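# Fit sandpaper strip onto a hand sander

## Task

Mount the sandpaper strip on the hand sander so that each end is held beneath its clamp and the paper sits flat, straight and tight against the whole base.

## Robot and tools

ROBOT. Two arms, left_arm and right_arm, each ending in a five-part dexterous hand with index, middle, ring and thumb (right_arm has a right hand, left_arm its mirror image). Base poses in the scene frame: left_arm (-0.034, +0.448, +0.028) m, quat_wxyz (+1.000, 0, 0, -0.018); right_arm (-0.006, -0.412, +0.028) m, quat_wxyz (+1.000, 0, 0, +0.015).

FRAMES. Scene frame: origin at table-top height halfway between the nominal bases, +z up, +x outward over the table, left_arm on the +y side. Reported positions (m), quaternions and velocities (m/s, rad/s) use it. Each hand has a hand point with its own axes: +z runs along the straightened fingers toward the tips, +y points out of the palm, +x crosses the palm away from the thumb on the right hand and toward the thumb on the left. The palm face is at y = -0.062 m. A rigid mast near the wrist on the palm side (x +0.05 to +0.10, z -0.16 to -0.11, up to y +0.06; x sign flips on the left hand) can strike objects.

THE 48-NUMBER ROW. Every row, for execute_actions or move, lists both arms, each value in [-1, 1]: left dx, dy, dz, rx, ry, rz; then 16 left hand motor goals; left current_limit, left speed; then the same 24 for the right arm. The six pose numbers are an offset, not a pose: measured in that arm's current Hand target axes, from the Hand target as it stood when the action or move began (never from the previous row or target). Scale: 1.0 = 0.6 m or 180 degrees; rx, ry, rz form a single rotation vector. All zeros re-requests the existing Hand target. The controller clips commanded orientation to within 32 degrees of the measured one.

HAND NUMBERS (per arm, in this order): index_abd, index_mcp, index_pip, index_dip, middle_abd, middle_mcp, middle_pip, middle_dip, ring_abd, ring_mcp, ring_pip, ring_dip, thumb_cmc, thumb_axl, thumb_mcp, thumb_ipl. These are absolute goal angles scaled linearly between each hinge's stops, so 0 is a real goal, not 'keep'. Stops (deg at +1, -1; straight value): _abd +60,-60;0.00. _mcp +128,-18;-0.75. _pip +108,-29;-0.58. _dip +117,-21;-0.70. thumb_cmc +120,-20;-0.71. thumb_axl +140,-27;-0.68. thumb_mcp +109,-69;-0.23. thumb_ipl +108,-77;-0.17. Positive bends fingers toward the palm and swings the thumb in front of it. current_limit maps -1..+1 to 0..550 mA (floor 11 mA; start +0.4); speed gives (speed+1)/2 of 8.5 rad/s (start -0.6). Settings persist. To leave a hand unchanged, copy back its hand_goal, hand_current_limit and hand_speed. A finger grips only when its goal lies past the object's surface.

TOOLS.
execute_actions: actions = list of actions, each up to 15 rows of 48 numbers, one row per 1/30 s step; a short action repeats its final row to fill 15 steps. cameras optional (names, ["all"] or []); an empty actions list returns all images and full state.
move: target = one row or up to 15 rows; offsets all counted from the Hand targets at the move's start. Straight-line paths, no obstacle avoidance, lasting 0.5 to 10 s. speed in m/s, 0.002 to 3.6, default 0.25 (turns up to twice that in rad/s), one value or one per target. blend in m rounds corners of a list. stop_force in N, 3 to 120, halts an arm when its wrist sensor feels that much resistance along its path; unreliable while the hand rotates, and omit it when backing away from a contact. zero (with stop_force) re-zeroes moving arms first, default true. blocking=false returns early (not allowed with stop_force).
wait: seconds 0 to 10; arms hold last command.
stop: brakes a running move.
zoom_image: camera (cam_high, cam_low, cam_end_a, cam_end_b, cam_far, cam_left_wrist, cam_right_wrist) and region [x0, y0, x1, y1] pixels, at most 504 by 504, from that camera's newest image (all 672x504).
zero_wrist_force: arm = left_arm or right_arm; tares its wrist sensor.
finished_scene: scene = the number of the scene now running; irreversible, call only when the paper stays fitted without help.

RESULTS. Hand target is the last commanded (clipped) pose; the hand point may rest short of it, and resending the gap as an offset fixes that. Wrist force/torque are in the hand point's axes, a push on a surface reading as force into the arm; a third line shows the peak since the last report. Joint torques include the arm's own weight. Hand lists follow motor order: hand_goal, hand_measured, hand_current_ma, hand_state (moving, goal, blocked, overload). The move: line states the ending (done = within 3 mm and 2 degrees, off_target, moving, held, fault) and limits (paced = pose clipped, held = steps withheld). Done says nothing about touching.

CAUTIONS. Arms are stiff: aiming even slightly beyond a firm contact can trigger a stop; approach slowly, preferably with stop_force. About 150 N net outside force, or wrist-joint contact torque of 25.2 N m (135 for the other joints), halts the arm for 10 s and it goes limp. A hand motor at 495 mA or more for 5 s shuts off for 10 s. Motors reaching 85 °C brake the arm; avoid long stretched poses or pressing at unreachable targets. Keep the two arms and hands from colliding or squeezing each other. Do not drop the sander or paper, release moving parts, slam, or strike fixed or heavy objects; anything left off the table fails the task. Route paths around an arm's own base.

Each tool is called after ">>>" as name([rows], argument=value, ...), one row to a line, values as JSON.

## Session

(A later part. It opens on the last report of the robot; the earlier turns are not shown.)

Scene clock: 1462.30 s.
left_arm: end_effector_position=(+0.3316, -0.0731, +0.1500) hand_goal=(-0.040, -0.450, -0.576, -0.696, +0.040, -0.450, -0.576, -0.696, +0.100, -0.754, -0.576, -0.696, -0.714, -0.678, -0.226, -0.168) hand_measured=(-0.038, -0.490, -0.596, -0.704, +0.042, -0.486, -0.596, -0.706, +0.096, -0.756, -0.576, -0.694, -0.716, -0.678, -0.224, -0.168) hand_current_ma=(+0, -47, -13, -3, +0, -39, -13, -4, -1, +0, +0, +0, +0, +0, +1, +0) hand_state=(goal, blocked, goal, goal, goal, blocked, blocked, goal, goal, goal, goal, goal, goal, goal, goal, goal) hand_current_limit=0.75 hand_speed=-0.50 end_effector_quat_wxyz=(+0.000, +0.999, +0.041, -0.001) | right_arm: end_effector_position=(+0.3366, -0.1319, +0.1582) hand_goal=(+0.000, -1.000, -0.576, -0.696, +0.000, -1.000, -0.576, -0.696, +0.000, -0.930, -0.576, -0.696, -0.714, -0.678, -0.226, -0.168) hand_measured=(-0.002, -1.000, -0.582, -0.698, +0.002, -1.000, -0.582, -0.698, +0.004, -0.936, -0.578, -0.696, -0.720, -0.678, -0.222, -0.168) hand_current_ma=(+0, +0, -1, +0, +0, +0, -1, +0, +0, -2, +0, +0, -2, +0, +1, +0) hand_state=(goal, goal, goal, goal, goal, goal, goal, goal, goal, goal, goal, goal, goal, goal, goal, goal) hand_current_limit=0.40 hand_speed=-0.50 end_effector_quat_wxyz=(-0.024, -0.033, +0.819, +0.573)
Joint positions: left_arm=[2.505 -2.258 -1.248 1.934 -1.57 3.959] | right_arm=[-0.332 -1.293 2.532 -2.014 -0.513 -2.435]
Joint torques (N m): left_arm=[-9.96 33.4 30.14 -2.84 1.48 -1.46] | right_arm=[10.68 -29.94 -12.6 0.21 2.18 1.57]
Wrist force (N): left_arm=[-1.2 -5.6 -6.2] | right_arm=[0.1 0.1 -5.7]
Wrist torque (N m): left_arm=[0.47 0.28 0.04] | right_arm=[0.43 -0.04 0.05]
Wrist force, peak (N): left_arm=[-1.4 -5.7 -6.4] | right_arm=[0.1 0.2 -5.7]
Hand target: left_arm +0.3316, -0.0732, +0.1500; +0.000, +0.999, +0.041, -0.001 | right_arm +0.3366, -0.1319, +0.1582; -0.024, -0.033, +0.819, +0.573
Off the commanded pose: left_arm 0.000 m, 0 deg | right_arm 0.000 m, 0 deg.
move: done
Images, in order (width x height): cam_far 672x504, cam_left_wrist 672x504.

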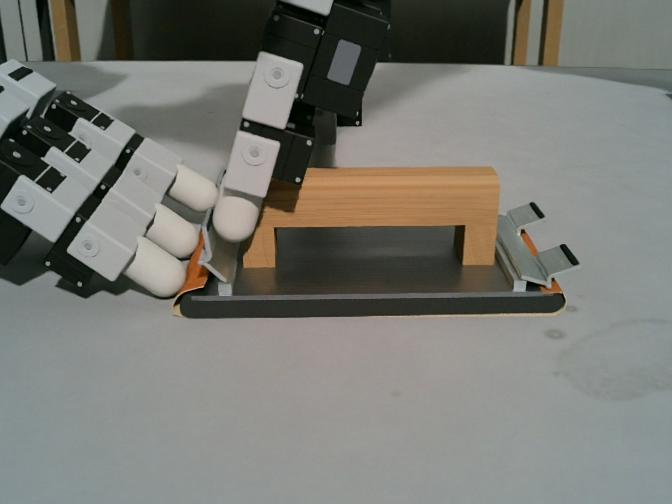

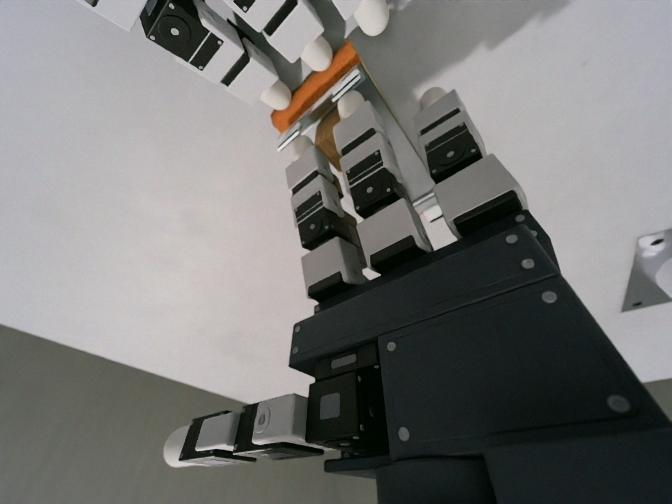

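>>> move(target=[0,0.008,0,0,0,0,-0.04,-0.40,-0.55,-0.696,0.04,-0.40,-0.55,-0.696,0.1,-0.754,-0.576,-0.696,-0.714,-0.678,-0.226,-0.168,0.75,-0.5, 0,-0.0023,0.0009,0,0,0,0,-1,-0.576,-0.696,0,-1,-0.576,-0.696,0,-0.93,-0.576,-0.696,-0.714,-0.678,-0.226,-0.168,0.4,-0.5], speed=0.03, cameras=["cam_far","cam_left_wrist"])

>>> zoom_image(camera="cam_far", region=[100, 120, 350, 330])

Scene clock: 1466.43 s.
left_arm: end_effector_position=(+0.3320, -0.0779, +0.1500) hand_goal=(-0.040, -0.400, -0.550, -0.696, +0.040, -0.400, -0.550, -0.696, +0.100, -0.754, -0.576, -0.696, -0.714, -0.678, -0.226, -0.168) hand_measured=(-0.038, -0.410, -0.554, -0.698, +0.042, -0.408, -0.554, -0.700, +0.096, -0.754, -0.576, -0.694, -0.716, -0.678, -0.224, -0.168) hand_current_ma=(+0, -4, -1, +0, +0, -3, -1, -1, -1, +0, +0, +0, +0, +0, +1, +0) hand_state=(goal, goal, goal, goal, goal, goal, goal, goal, goal, goal, goal, goal, goal, goal, goal, goal) hand_current_limit=0.75 hand_speed=-0.50 end_effector_quat_wxyz=(+0.000, +0.999, +0.041, -0.001) | right_arm: end_effector_position=(+0.3366, -0.1319, +0.1567) hand_goal=(+0.000, -1.000, -0.576, -0.696, +0.000, -1.000, -0.576, -0.696, +0.000, -0.930, -0.576, -0.696, -0.714, -0.678, -0.226, -0.168) hand_measured=(-0.002, -0.998, -0.574, -0.694, +0.002, -1.000, -0.574, -0.694, +0.004, -0.936, -0.578, -0.696, -0.720, -0.678, -0.222, -0.168) hand_current_ma=(+0, +0, +0, +0, +0, +0, +0, +0, +0, -2, +0, +0, -2, +0, +1, +0) hand_state=(goal, goal, goal, goal, goal, goal, goal, goal, goal, goal, goal, goal, goal, goal, goal, goal) hand_current_limit=0.40 hand_speed=-0.50 end_effector_quat_wxyz=(-0.024, -0.033, +0.819, +0.573)
Joint positions: left_arm=[2.499 -2.267 -1.231 1.926 -1.569 3.953] | right_arm=[-0.332 -1.287 2.533 -2.02 -0.513 -2.435]
Joint torques (N m): left_arm=[-9.33 34.88 29.26 -4.07 -0.4 -1.44] | right_arm=[8.44 -7.76 0.16 -2.88 1.63 1.57]
Wrist force (N): left_arm=[-1.6 -0.9 -4.5] | right_arm=[0.0 -0.8 -1.9]
Wrist torque (N m): left_arm=[0.09 0.34 -0.01] | right_arm=[-0.03 -0.02 0.04]
Wrist force, peak (N): left_arm=[-1.3 -6.9 -6.1] | right_arm=[0.5 3.5 -13.0]
Hand target: left_arm +0.3320, -0.0779, +0.1500; +0.000, +0.999, +0.041, -0.001 | right_arm +0.3366, -0.1319, +0.1567; -0.024, -0.033, +0.819, +0.573
Off the commanded pose: left_arm 0.000 m, 0 deg | right_arm 0.000 m, 0 deg.
move: done
Images, in order (width x height): cam_far 672x504, cam_left_wrist 672x504.

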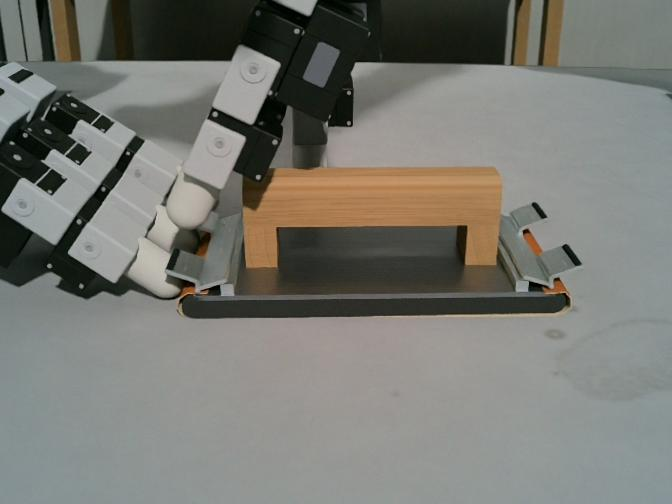

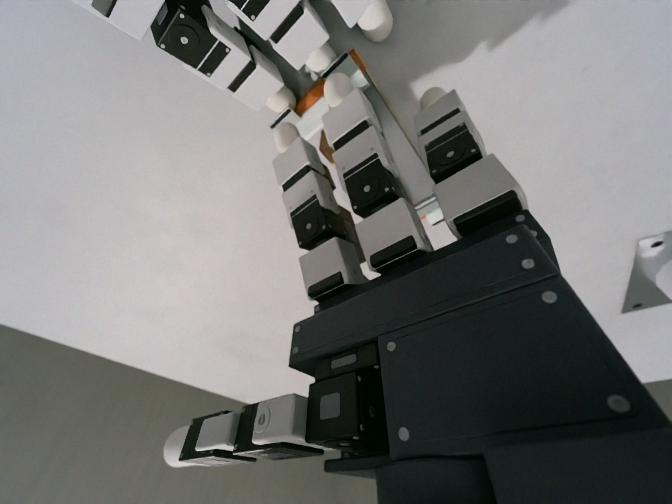

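Scaled by 2.016 from the camera's 672x504 image, which has a finer 960x720 frame.

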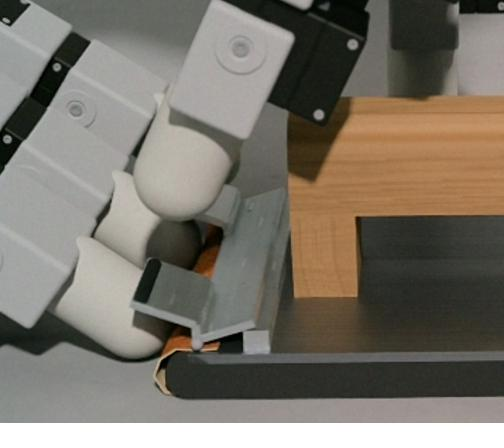

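>>> move([
  [0,0,-0.01,0,0,0,-0.04,-0.40,-0.55,-0.696,0.04,-0.40,-0.55,-0.696,0.1,-0.754,-0.576,-0.696,-0.714,-0.678,-0.226,-0.168,0.75,-0.5, 0,-0.0228,-0.0627,0,0,0,0,-1,-0.576,-0.696,0,-1,-0.576,-0.696,0,-0.93,-0.576,-0.696,-0.714,-0.678,-0.226,-0.168,0.4,-0.5],
  [0,0,-0.12,0,0,0,-0.04,-0.40,-0.55,-0.696,0.04,-0.40,-0.55,-0.696,0.1,-0.754,-0.576,-0.696,-0.714,-0.678,-0.226,-0.168,0.75,-0.5, 0,-0.0228,-0.1627,0,0,0,0,-1,-0.576,-0.696,0,-1,-0.576,-0.696,0,-0.93,-0.576,-0.696,-0.714,-0.678,-0.226,-0.168,0.4,-0.5],
], speed=[0.04,0.1], blend=0.01, cameras=["cam_far","cam_end_b","cam_end_a","cam_right_wrist","cam_left_wrist"])

>>> zoom_image(camera="cam_far", region=[100, 180, 350, 340])

Scene clock: 1476.33 s.
left_arm: end_effector_position=(+0.3321, -0.0779, +0.2219) hand_goal=(-0.040, -0.400, -0.550, -0.696, +0.040, -0.400, -0.550, -0.696, +0.100, -0.754, -0.576, -0.696, -0.714, -0.678, -0.226, -0.168) hand_measured=(-0.038, -0.410, -0.554, -0.698, +0.042, -0.408, -0.554, -0.700, +0.096, -0.754, -0.576, -0.694, -0.716, -0.678, -0.224, -0.168) hand_current_ma=(+0, -4, -1, +0, +0, -3, -1, -1, -1, +0, +0, +0, +0, +0, +1, +0) hand_state=(goal, goal, goal, goal, goal, goal, goal, goal, goal, goal, goal, goal, goal, goal, goal, goal) hand_current_limit=0.75 hand_speed=-0.50 end_effector_quat_wxyz=(+0.000, +0.999, +0.041, -0.001) | right_arm: end_effector_position=(+0.3444, -0.2279, +0.1773) hand_goal=(+0.000, -1.000, -0.576, -0.696, +0.000, -1.000, -0.576, -0.696, +0.000, -0.930, -0.576, -0.696, -0.714, -0.678, -0.226, -0.168) hand_measured=(-0.002, -1.000, -0.576, -0.694, +0.002, -1.000, -0.576, -0.694, +0.004, -0.936, -0.578, -0.696, -0.720, -0.678, -0.222, -0.168) hand_current_ma=(+0, +0, +0, +0, +0, +0, +0, +0, +0, -2, +0, +0, -2, +0, +1, +0) hand_state=(goal, goal, goal, goal, goal, goal, goal, goal, goal, goal, goal, goal, goal, goal, goal, goal) hand_current_limit=0.40 hand_speed=-0.50 end_effector_quat_wxyz=(-0.024, -0.033, +0.819, +0.573)
Joint positions: left_arm=[2.499 -2.217 -1.126 1.771 -1.57 3.953] | right_arm=[-0.594 -1.362 2.437 -1.62 -0.722 -2.713]
Joint torques (N m): left_arm=[12.02 62.6 29.49 -4.06 -0.87 1.83] | right_arm=[-9.21 -29.04 -15.89 0.81 -0.86 -1.89]
Wrist force (N): left_arm=[-1.2 -1.2 -4.4] | right_arm=[-0.2 -0.9 -0.6]
Wrist torque (N m): left_arm=[0.05 0.29 0.00] | right_arm=[-0.07 0.03 0.17]
Wrist force, peak (N): left_arm=[-1.8 -0.7 -4.6] | right_arm=[0.1 0.4 -2.5]
Hand target: left_arm +0.3321, -0.0779, +0.2220; +0.000, +0.999, +0.041, -0.001 | right_arm +0.3444, -0.2280, +0.1773; -0.024, -0.033, +0.819, +0.573
Off the commanded pose: left_arm 0.000 m, 0 deg | right_arm 0.000 m, 0 deg.
move: done
Images, in order (width x height): cam_end_a 672x504, cam_end_b 672x504, cam_far 672x504, cam_left_wrist 672x504, cam_right_wrist 672x504.

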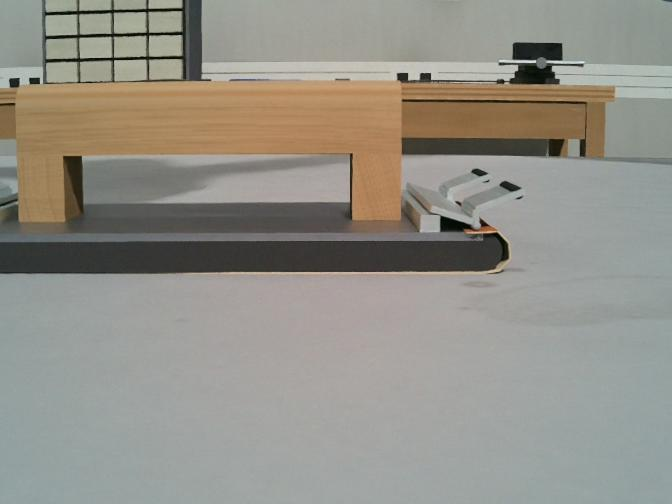

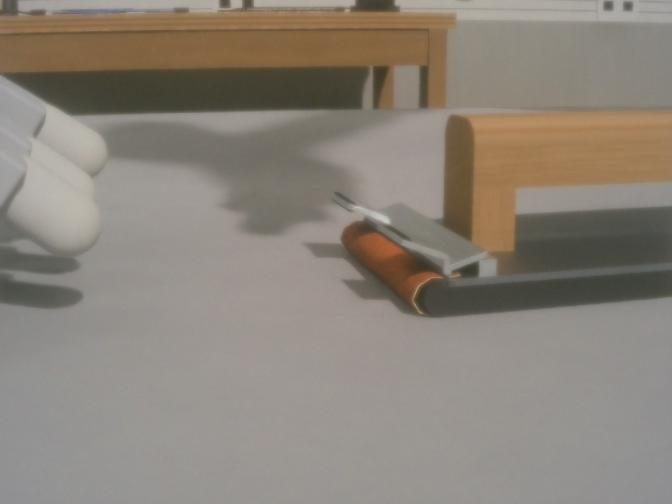

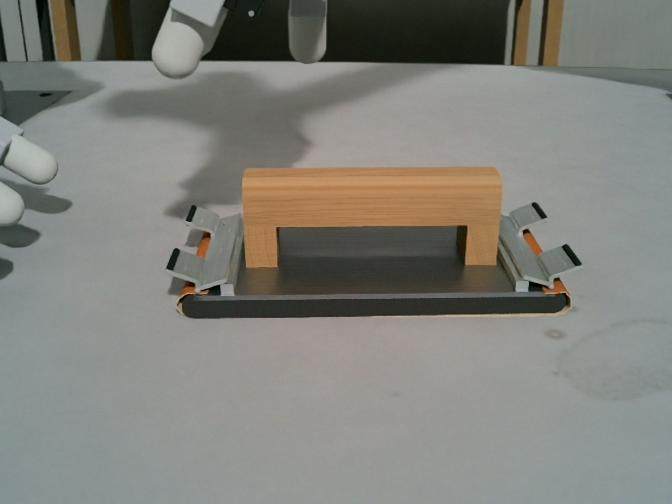

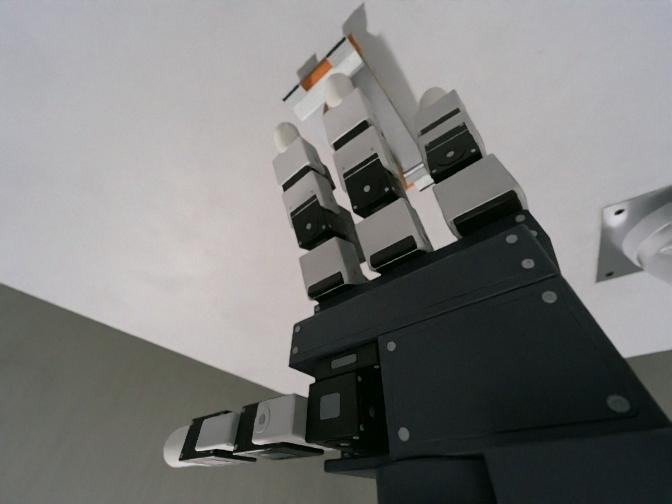

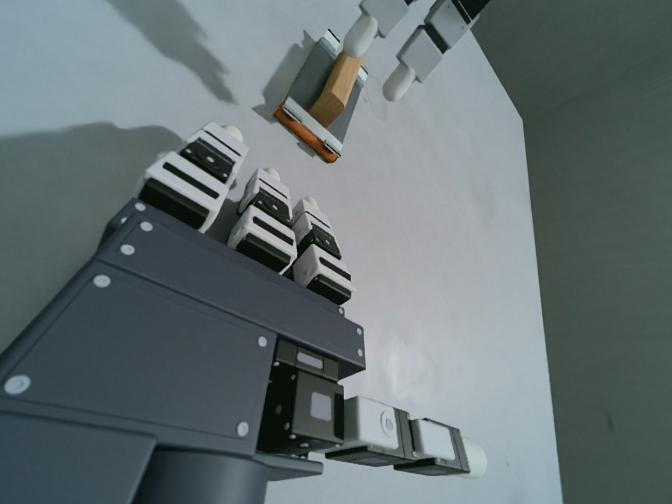

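Scaled by 2.016 from the camera's 672x504 image, which has a finer 960x720 frame.

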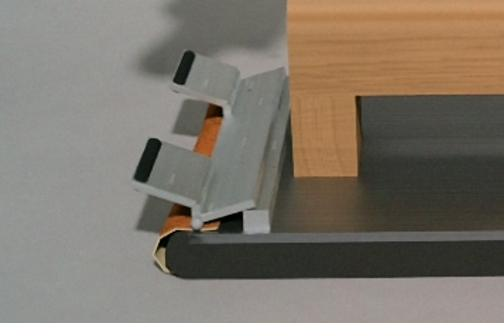

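>>> zoom_image(camera="cam_end_b", region=[310, 160, 530, 340])

>>> zoom_image(camera="cam_end_a", region=[360, 150, 560, 300])

>>> zoom_image(camera="cam_far", region=[160, 190, 280, 330])

>>> zoom_image(camera="cam_far", region=[460, 190, 600, 330])

Scaled by 2.291 from the camera's 672x504 image, which has a finer 960x720 frame.

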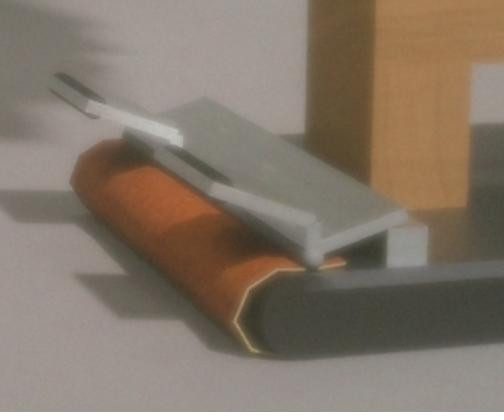

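Scaled by 2.520 from the camera's 672x504 image, which has a finer 960x720 frame.

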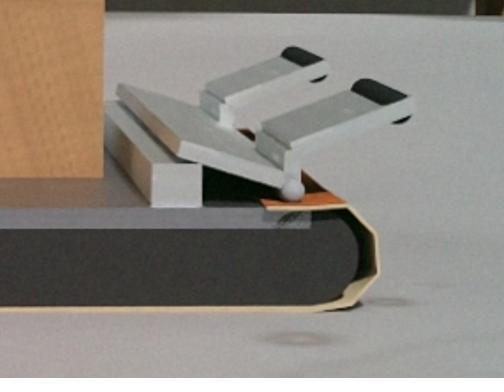

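Scaled by 3.600 from the camera's 672x504 image, which has a finer 960x720 frame.

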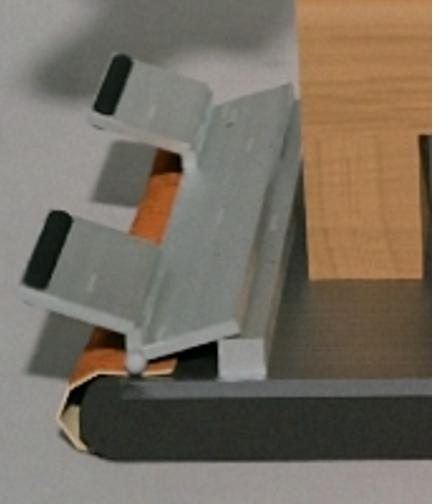

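Scaled by 3.600 from the camera's 672x504 image, which has a finer 960x720 frame.

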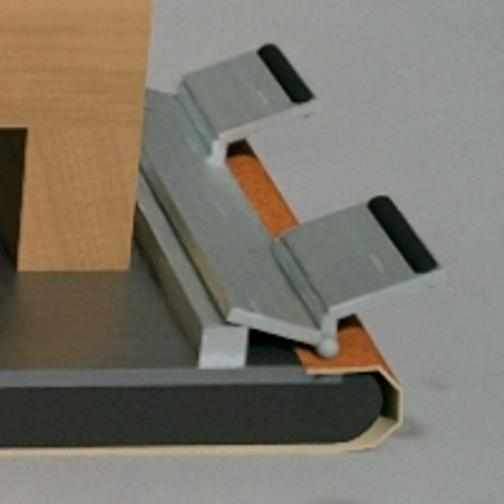

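>>> move([
  [0,-0.548,-0.2135,-0.3889,0,0,0,-1,-0.576,-0.696,0,-1,-0.576,-0.696,0,-0.93,-0.576,-0.696,-0.714,-0.678,-0.226,-0.168,0.4,-0.5, 0,0,0,0,0,0,0,-1,-0.576,-0.696,0,-1,-0.576,-0.696,0,-0.93,-0.576,-0.696,-0.714,-0.678,-0.226,-0.168,0.4,-0.5],
  [0.0005,-0.528,0.0365,-0.3889,0,0,0,-1,-0.576,-0.696,0,-1,-0.576,-0.696,0,-0.93,-0.576,-0.696,-0.714,-0.678,-0.226,-0.168,0.4,-0.5, 0,-0.0158,0.0556,0,0,0,0,-1,-0.576,-0.696,0,-1,-0.576,-0.696,0,-0.93,-0.576,-0.696,-0.714,-0.678,-0.226,-0.168,0.4,-0.5],
  [0.0005,-0.459,0.108,-0.3889,0,0,0,-1,-0.576,-0.696,0,-1,-0.576,-0.696,0,-0.93,-0.576,-0.696,-0.714,-0.678,-0.226,-0.168,0.4,-0.5, 0,0.0188,0.1507,0,0,0,0,-1,-0.576,-0.696,0,-1,-0.576,-0.696,0,-0.93,-0.576,-0.696,-0.714,-0.678,-0.226,-0.168,0.4,-0.5],
], speed=[0.2,0.12,0.06], blend=[0.02,0.01,0], cameras=["cam_far","cam_end_b","cam_end_a","cam_right_wrist","cam_left_wrist"])

Scene clock: 1525.67 s.
left_arm: end_effector_position=(+0.3099, +0.1966, +0.1572) hand_goal=(+0.000, -1.000, -0.576, -0.696, +0.000, -1.000, -0.576, -0.696, +0.000, -0.930, -0.576, -0.696, -0.714, -0.678, -0.226, -0.168) hand_measured=(-0.002, -1.000, -0.576, -0.698, +0.002, -1.000, -0.576, -0.700, +0.004, -0.936, -0.576, -0.694, -0.720, -0.678, -0.224, -0.168) hand_current_ma=(+0, +0, +0, +0, +0, +0, +0, -1, +0, -1, +0, +0, -2, +0, +1, +0) hand_state=(goal, goal, goal, goal, goal, goal, goal, goal, goal, goal, goal, goal, goal, goal, goal, goal) hand_current_limit=0.40 hand_speed=-0.50 end_effector_quat_wxyz=(+0.573, +0.818, +0.034, +0.023) | right_arm: end_effector_position=(+0.3372, -0.1395, +0.1570) hand_goal=(+0.000, -1.000, -0.576, -0.696, +0.000, -1.000, -0.576, -0.696, +0.000, -0.930, -0.576, -0.696, -0.714, -0.678, -0.226, -0.168) hand_measured=(-0.002, -1.000, -0.576, -0.694, +0.002, -1.000, -0.576, -0.694, +0.004, -0.936, -0.578, -0.696, -0.720, -0.678, -0.222, -0.168) hand_current_ma=(+0, +0, +0, +0, +0, +0, +0, +0, +0, -2, +0, +0, -2, +0, +1, +0) hand_state=(goal, goal, goal, goal, goal, goal, goal, goal, goal, goal, goal, goal, goal, goal, goal, goal) hand_current_limit=0.40 hand_speed=-0.50 end_effector_quat_wxyz=(-0.024, -0.033, +0.819, +0.573)
Joint positions: left_arm=[3.604 -2.396 -2.236 2.311 -0.486 5.523] | right_arm=[-0.354 -1.293 2.527 -1.982 -0.529 -2.466]
Joint torques (N m): left_arm=[-9.68 18.79 11.68 -0.57 3.22 -1.28] | right_arm=[10.29 -8.08 -0.19 -2.46 2.43 1.46]
Wrist force (N): left_arm=[-2.6 0.6 -1.2] | right_arm=[0.0 -0.9 -0.8]
Wrist torque (N m): left_arm=[-0.05 0.38 0.07] | right_arm=[-0.05 0.00 0.04]
Wrist force, peak (N): left_arm=[-1.6 -1.0 -4.5] | right_arm=[-0.1 -1.1 -1.1]
Hand target: left_arm +0.3100, +0.1966, +0.1572; +0.573, +0.818, +0.034, +0.023 | right_arm +0.3372, -0.1395, +0.1569; -0.024, -0.033, +0.819, +0.573
Off the commanded pose: left_arm 0.000 m, 0 deg | right_arm 0.000 m, 0 deg.
move: done
Images, in order (width x height): cam_end_a 672x504, cam_end_b 672x504, cam_far 672x504, cam_left_wrist 672x504, cam_right_wrist 672x504.

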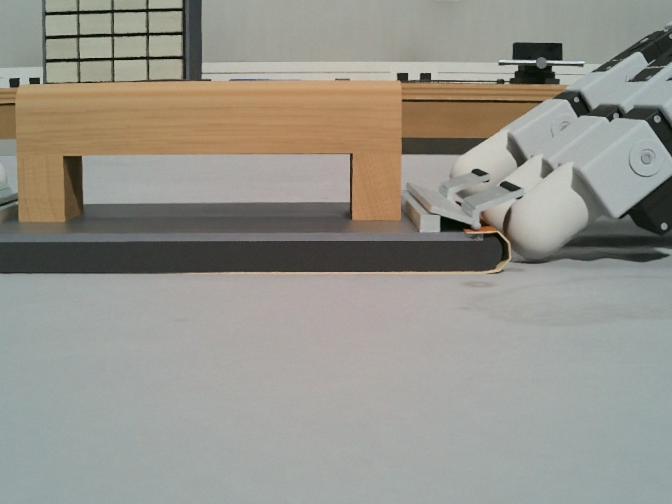

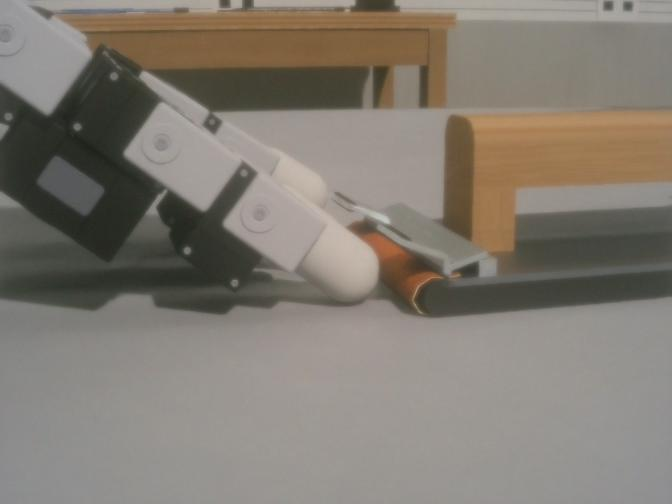

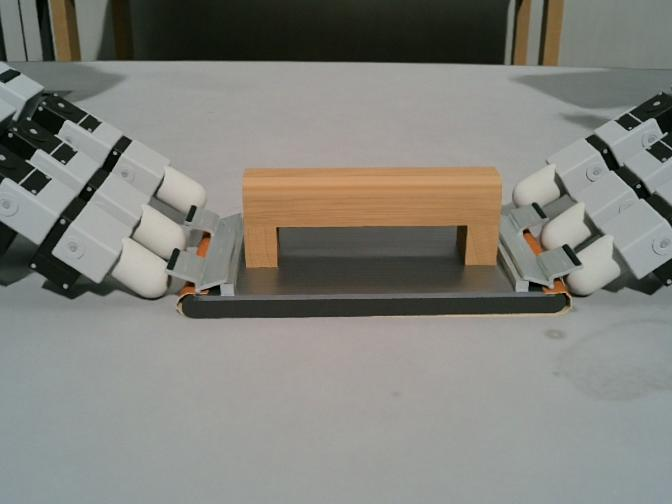

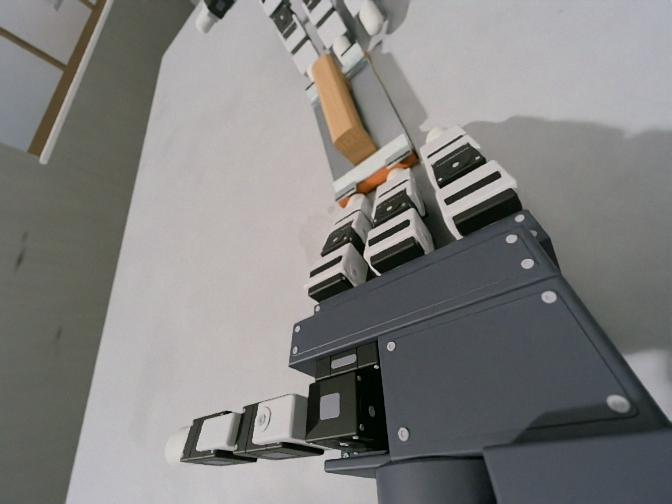

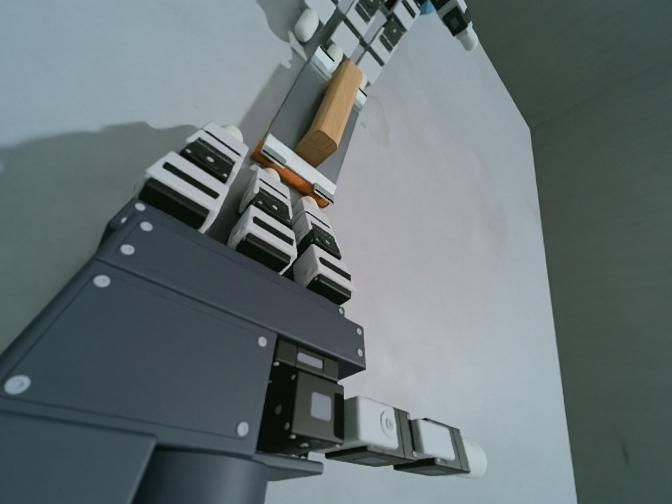

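>>> move(target=[0,0.0054,0.0149,0,0,0,0,-1,-0.576,-0.696,0,-1,-0.576,-0.696,0,-0.93,-0.576,-0.696,-0.714,-0.678,-0.226,-0.168,0.6,-0.5, 0,0.0054,0.0149,0,0,0,0,-1,-0.576,-0.696,0,-1,-0.576,-0.696,0,-0.93,-0.576,-0.696,-0.714,-0.678,-0.226,-0.168,0.6,-0.5], speed=0.012, stop_force=15, cameras=["cam_far","cam_end_b","cam_end_a"])

>>> zoom_image(camera="cam_far", region=[160, 190, 280, 330])

>>> zoom_image(camera="cam_far", region=[460, 190, 600, 330])

Scene clock: 1531.40 s.
left_arm: end_effector_position=(+0.3106, +0.1890, +0.1572) hand_goal=(+0.000, -1.000, -0.576, -0.696, +0.000, -1.000, -0.576, -0.696, +0.000, -0.930, -0.576, -0.696, -0.714, -0.678, -0.226, -0.168) hand_measured=(+0.000, -1.000, -0.588, -0.698, +0.004, -1.000, -0.588, -0.700, +0.004, -0.936, -0.576, -0.694, -0.720, -0.678, -0.224, -0.168) hand_current_ma=(+0, +0, -6, +0, +1, +0, -6, -1, +0, -1, +0, +0, -2, +0, +1, +0) hand_state=(goal, goal, goal, goal, goal, goal, goal, goal, goal, goal, goal, goal, goal, goal, goal, goal) hand_current_limit=0.60 hand_speed=-0.50 end_effector_quat_wxyz=(+0.573, +0.818, +0.034, +0.023) | right_arm: end_effector_position=(+0.3366, -0.1322, +0.1570) hand_goal=(+0.000, -1.000, -0.576, -0.696, +0.000, -1.000, -0.576, -0.696, +0.000, -0.930, -0.576, -0.696, -0.714, -0.678, -0.226, -0.168) hand_measured=(+0.000, -1.000, -0.586, -0.696, +0.004, -1.000, -0.584, -0.696, +0.004, -0.936, -0.578, -0.696, -0.720, -0.678, -0.222, -0.168) hand_current_ma=(+0, +0, -3, +0, +0, +0, -2, +0, +0, -2, +0, +0, -2, +0, +1, +0) hand_state=(goal, goal, goal, goal, goal, goal, goal, goal, goal, goal, goal, goal, goal, goal, goal, goal) hand_current_limit=0.60 hand_speed=-0.50 end_effector_quat_wxyz=(-0.024, -0.033, +0.819, +0.573)
Joint positions: left_arm=[3.578 -2.389 -2.229 2.334 -0.469 5.48] | right_arm=[-0.332 -1.288 2.532 -2.017 -0.513 -2.436]
Joint torques (N m): left_arm=[7.38 17.41 -14.39 -2.87 -0.5 1.35] | right_arm=[-4.15 -27.18 -10.57 0.71 -1.09 -1.81]
Wrist force (N): left_arm=[-2.1 5.3 -16.8] | right_arm=[0.2 4.0 -18.0]
Wrist torque (N m): left_arm=[1.39 0.42 0.01] | right_arm=[1.45 0.11 0.23]
Wrist force, peak (N): left_arm=[-2.3 6.3 -25.3] | right_arm=[0.7 5.7 -27.4]
Hand target: left_arm +0.3106, +0.1890, +0.1572; +0.573, +0.818, +0.034, +0.023 (not the last commanded pose) | right_arm +0.3366, -0.1322, +0.1570; -0.024, -0.033, +0.819, +0.573 (not the last commanded pose)
Off the commanded pose: left_arm 0.002 m, 0 deg | right_arm 0.002 m, 0 deg.
move: contact (left_arm, right_arm)
Images, in order (width x height): cam_end_a 672x504, cam_end_b 672x504, cam_far 672x504.

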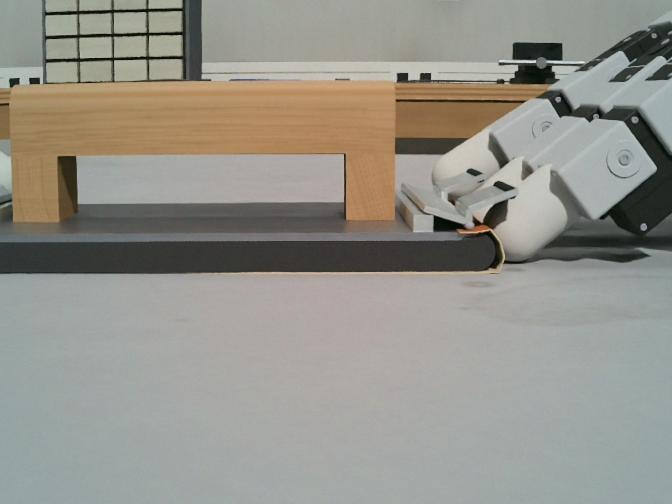

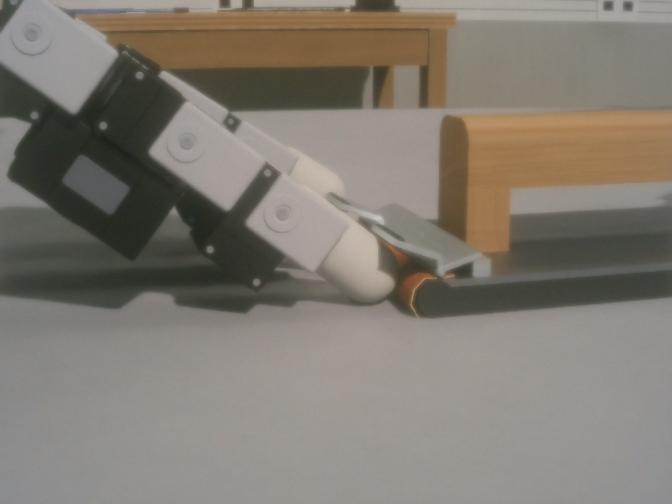

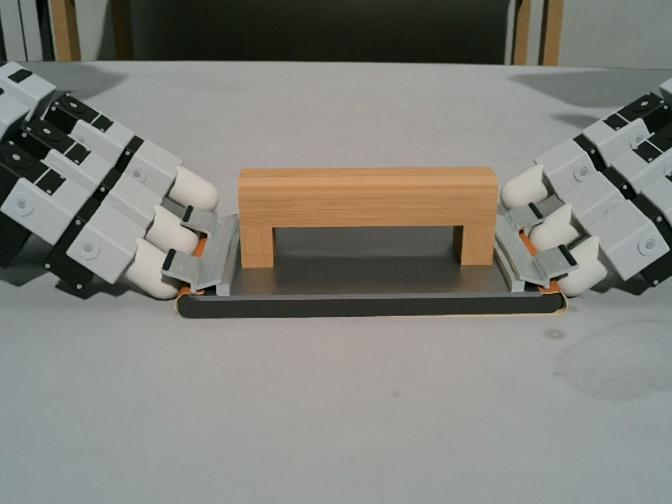

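Scaled by 3.600 from the camera's 672x504 image, which has a finer 960x720 frame.

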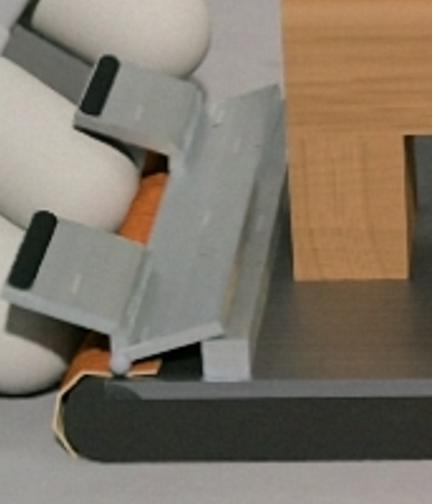

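Scaled by 3.600 from the camera's 672x504 image, which has a finer 960x720 frame.

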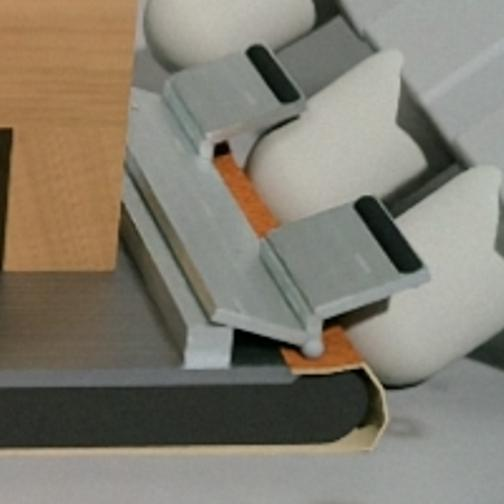

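>>> move(target=[0,-0.0048,-0.0082,0,0,0,0,-1,-0.576,-0.696,0,-1,-0.576,-0.696,0,-0.93,-0.576,-0.696,-0.714,-0.678,-0.226,-0.168,0.6,-0.5, 0,-0.0048,-0.0082,0,0,0,0,-1,-0.576,-0.696,0,-1,-0.576,-0.696,0,-0.93,-0.576,-0.696,-0.714,-0.678,-0.226,-0.168,0.6,-0.5], speed=0.02, cameras=["cam_far","cam_end_b","cam_end_a"])

>>> zoom_image(camera="cam_far", region=[160, 190, 280, 330])

>>> zoom_image(camera="cam_end_a", region=[360, 150, 560, 300])

Scene clock: 1545.40 s.
left_arm: end_effector_position=(+0.3101, +0.1945, +0.1562) hand_goal=(+0.000, -1.000, -0.576, -0.696, +0.000, -1.000, -0.576, -0.696, +0.000, -0.930, -0.576, -0.696, -0.714, -0.678, -0.226, -0.168) hand_measured=(+0.000, -1.000, -0.576, -0.696, +0.002, -1.000, -0.576, -0.696, +0.004, -0.936, -0.576, -0.694, -0.720, -0.678, -0.224, -0.168) hand_current_ma=(+0, +0, +0, +0, +0, +0, +0, +0, +0, -1, +0, +0, -2, +0, +1, +0) hand_state=(goal, goal, goal, goal, goal, goal, goal, goal, goal, goal, goal, goal, goal, goal, goal, goal) hand_current_limit=0.60 hand_speed=-0.50 end_effector_quat_wxyz=(+0.573, +0.818, +0.034, +0.023) | right_arm: end_effector_position=(+0.3371, -0.1377, +0.1560) hand_goal=(+0.000, -1.000, -0.576, -0.696, +0.000, -1.000, -0.576, -0.696, +0.000, -0.930, -0.576, -0.696, -0.714, -0.678, -0.226, -0.168) hand_measured=(+0.000, -1.000, -0.576, -0.696, +0.002, -1.000, -0.576, -0.696, +0.004, -0.936, -0.578, -0.696, -0.720, -0.678, -0.222, -0.168) hand_current_ma=(+0, +0, +0, +0, +0, +0, +0, +0, +0, -2, +0, +0, -2, +0, +1, +0) hand_state=(goal, goal, goal, goal, goal, goal, goal, goal, goal, goal, goal, goal, goal, goal, goal, goal) hand_current_limit=0.60 hand_speed=-0.50 end_effector_quat_wxyz=(-0.024, -0.033, +0.819, +0.573)
Joint positions: left_arm=[3.597 -2.397 -2.233 2.319 -0.482 5.512] | right_arm=[-0.349 -1.288 2.529 -1.994 -0.525 -2.459]
Joint torques (N m): left_arm=[14.11 20.32 -13.26 -3.72 0.3 1.7] | right_arm=[-9.58 -8.23 -13.67 0.08 -0.29 -1.92]
Wrist force (N): left_arm=[-2.3 0.4 -1.4] | right_arm=[0.2 -0.8 -0.6]
Wrist torque (N m): left_arm=[-0.05 0.32 -0.01] | right_arm=[-0.09 -0.04 0.18]
Wrist force, peak (N): left_arm=[-2.1 6.0 -17.2] | right_arm=[0.4 4.4 -18.5]
Hand target: left_arm +0.3101, +0.1946, +0.1562; +0.573, +0.818, +0.034, +0.023 | right_arm +0.3371, -0.1378, +0.1559; -0.024, -0.033, +0.819, +0.573
Off the commanded pose: left_arm 0.000 m, 0 deg | right_arm 0.000 m, 0 deg.
move: done
Images, in order (width x height): cam_end_a 672x504, cam_end_b 672x504, cam_far 672x504.

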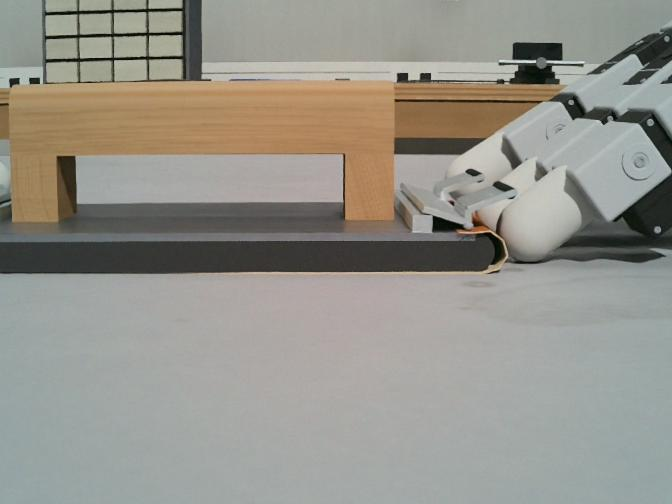

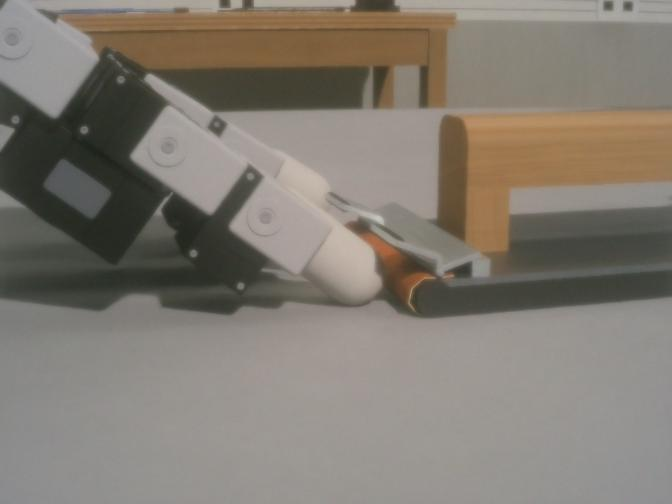

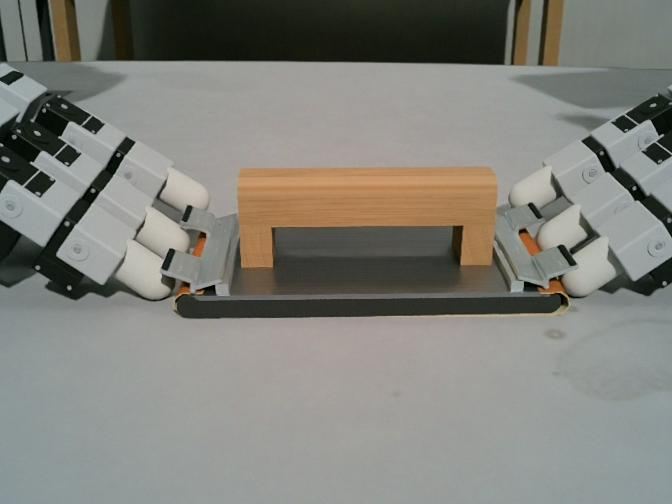

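Scaled by 3.600 from the camera's 672x504 image, which has a finer 960x720 frame.

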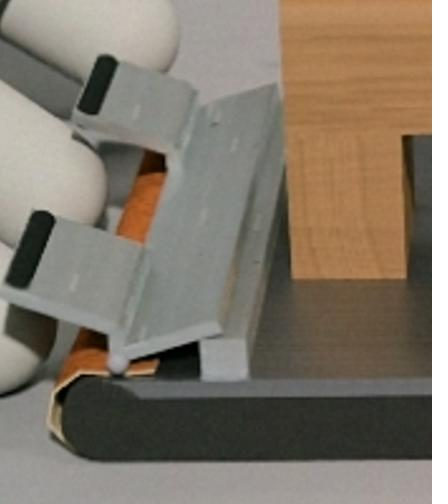

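Scaled by 2.520 from the camera's 672x504 image, which has a finer 960x720 frame.

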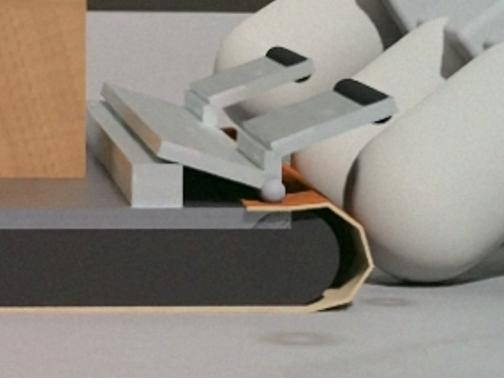

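>>> move([
  [0,0,0,0,0,0,0,-1,-0.576,-0.696,0,-1,-0.576,-0.696,0,-0.93,-0.576,-0.696,-0.714,-0.678,-0.226,-0.168,0.6,-0.5, 0,0.0276,-0.1386,0,0,0,0,-1,-0.576,-0.696,0,-1,-0.576,-0.696,0,-1,-0.576,-0.696,-0.714,-0.678,-0.226,-0.168,0.75,-0.5],
  [0,0,0,0,0,0,0,-1,-0.576,-0.696,0,-1,-0.576,-0.696,0,-0.93,-0.576,-0.696,-0.714,-0.678,-0.226,-0.168,0.6,-0.5, -0.038,0.3618,0.1458,0.2889,0,0,0,-1,-0.576,-0.696,0,-1,-0.576,-0.696,0,-1,-0.576,-0.696,-0.714,-0.678,-0.226,-0.168,0.75,-0.5],
  [0,0,0,0,0,0,0,-1,-0.576,-0.696,0,-1,-0.576,-0.696,0,-0.93,-0.576,-0.696,-0.714,-0.678,-0.226,-0.168,0.6,-0.5, -0.0385,0.3136,0.4034,0.2889,0,0,0,-1,-0.576,-0.696,0,-1,-0.576,-0.696,0,-1,-0.576,-0.696,-0.714,-0.678,-0.226,-0.168,0.75,-0.5],
], speed=[0.12,0.2,0.15], blend=[0.02,0.02,0], cameras=["cam_far","cam_high","cam_end_a","cam_right_wrist"])

Scene clock: 1665.60 s.
left_arm: end_effector_position=(+0.3101, +0.1946, +0.1562) hand_goal=(+0.000, -1.000, -0.576, -0.696, +0.000, -1.000, -0.576, -0.696, +0.000, -0.930, -0.576, -0.696, -0.714, -0.678, -0.226, -0.168) hand_measured=(+0.000, -1.000, -0.576, -0.696, +0.002, -1.000, -0.576, -0.696, +0.004, -0.936, -0.576, -0.694, -0.720, -0.678, -0.224, -0.168) hand_current_ma=(+0, +0, +0, +0, +0, +0, +0, +0, +0, -1, +0, +0, -2, +0, +1, +0) hand_state=(goal, goal, goal, goal, goal, goal, goal, goal, goal, goal, goal, goal, goal, goal, goal, goal) hand_current_limit=0.60 hand_speed=-0.50 end_effector_quat_wxyz=(+0.573, +0.818, +0.034, +0.023) | right_arm: end_effector_position=(+0.3365, +0.1549, +0.2498) hand_goal=(+0.000, -1.000, -0.576, -0.696, +0.000, -1.000, -0.576, -0.696, +0.000, -1.000, -0.576, -0.696, -0.714, -0.678, -0.226, -0.168) hand_measured=(+0.000, -1.000, -0.576, -0.696, +0.002, -1.000, -0.576, -0.696, +0.004, -1.000, -0.578, -0.696, -0.722, -0.678, -0.222, -0.168) hand_current_ma=(+0, +0, +0, +0, +0, +0, +0, +0, +0, +0, +0, +0, -2, +0, +1, +0) hand_state=(goal, goal, goal, goal, goal, goal, goal, goal, goal, goal, goal, goal, goal, goal, goal, goal) hand_current_limit=0.75 hand_speed=-0.50 end_effector_quat_wxyz=(-0.007, -0.040, +0.987, +0.156)
Joint positions: left_arm=[3.597 -2.398 -2.233 2.319 -0.482 5.512] | right_arm=[0.61 -1.407 1.898 -2.231 -1.306 -0.988]
Joint torques (N m): left_arm=[12.44 20.64 -13.7 -3.92 0.25 1.87] | right_arm=[10.86 -16.91 -26.27 -4.63 -0.94 2.09]
Wrist force (N): left_arm=[-2.2 0.4 -1.4] | right_arm=[-0.5 0.0 0.9]
Wrist torque (N m): left_arm=[-0.04 0.32 0.00] | right_arm=[-0.16 0.11 -0.06]
Wrist force, peak (N): left_arm=[-2.7 0.4 -1.6] | right_arm=[-0.6 0.4 1.5]
Hand target: left_arm +0.3101, +0.1946, +0.1562; +0.573, +0.818, +0.034, +0.023 | right_arm +0.3365, +0.1550, +0.2497; -0.007, -0.040, +0.987, +0.156
Off the commanded pose: left_arm 0.000 m, 0 deg | right_arm 0.000 m, 0 deg.
move: done
Images, in order (width x height): cam_high 672x504, cam_end_a 672x504, cam_far 672x504, cam_right_wrist 672x504.

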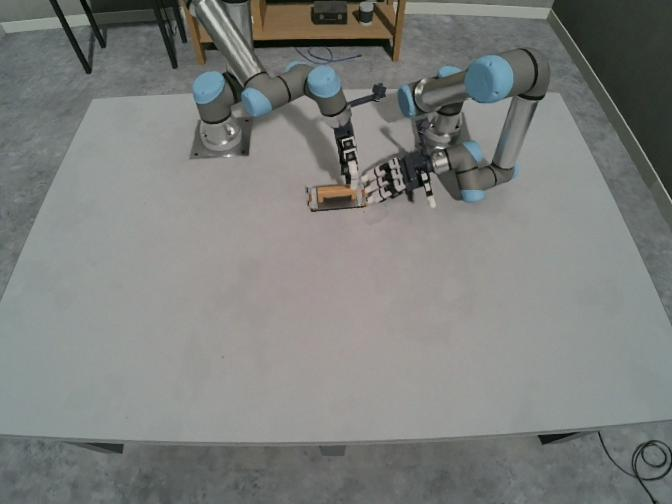

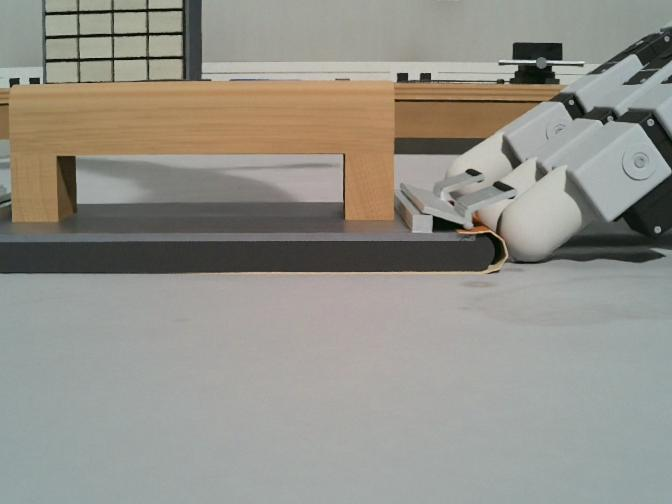

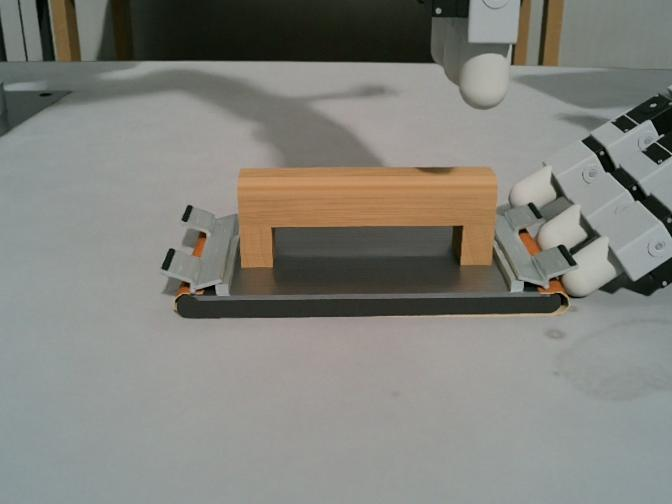

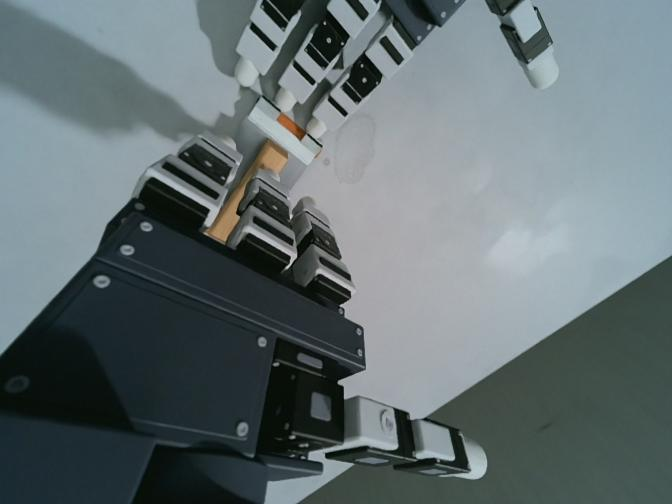

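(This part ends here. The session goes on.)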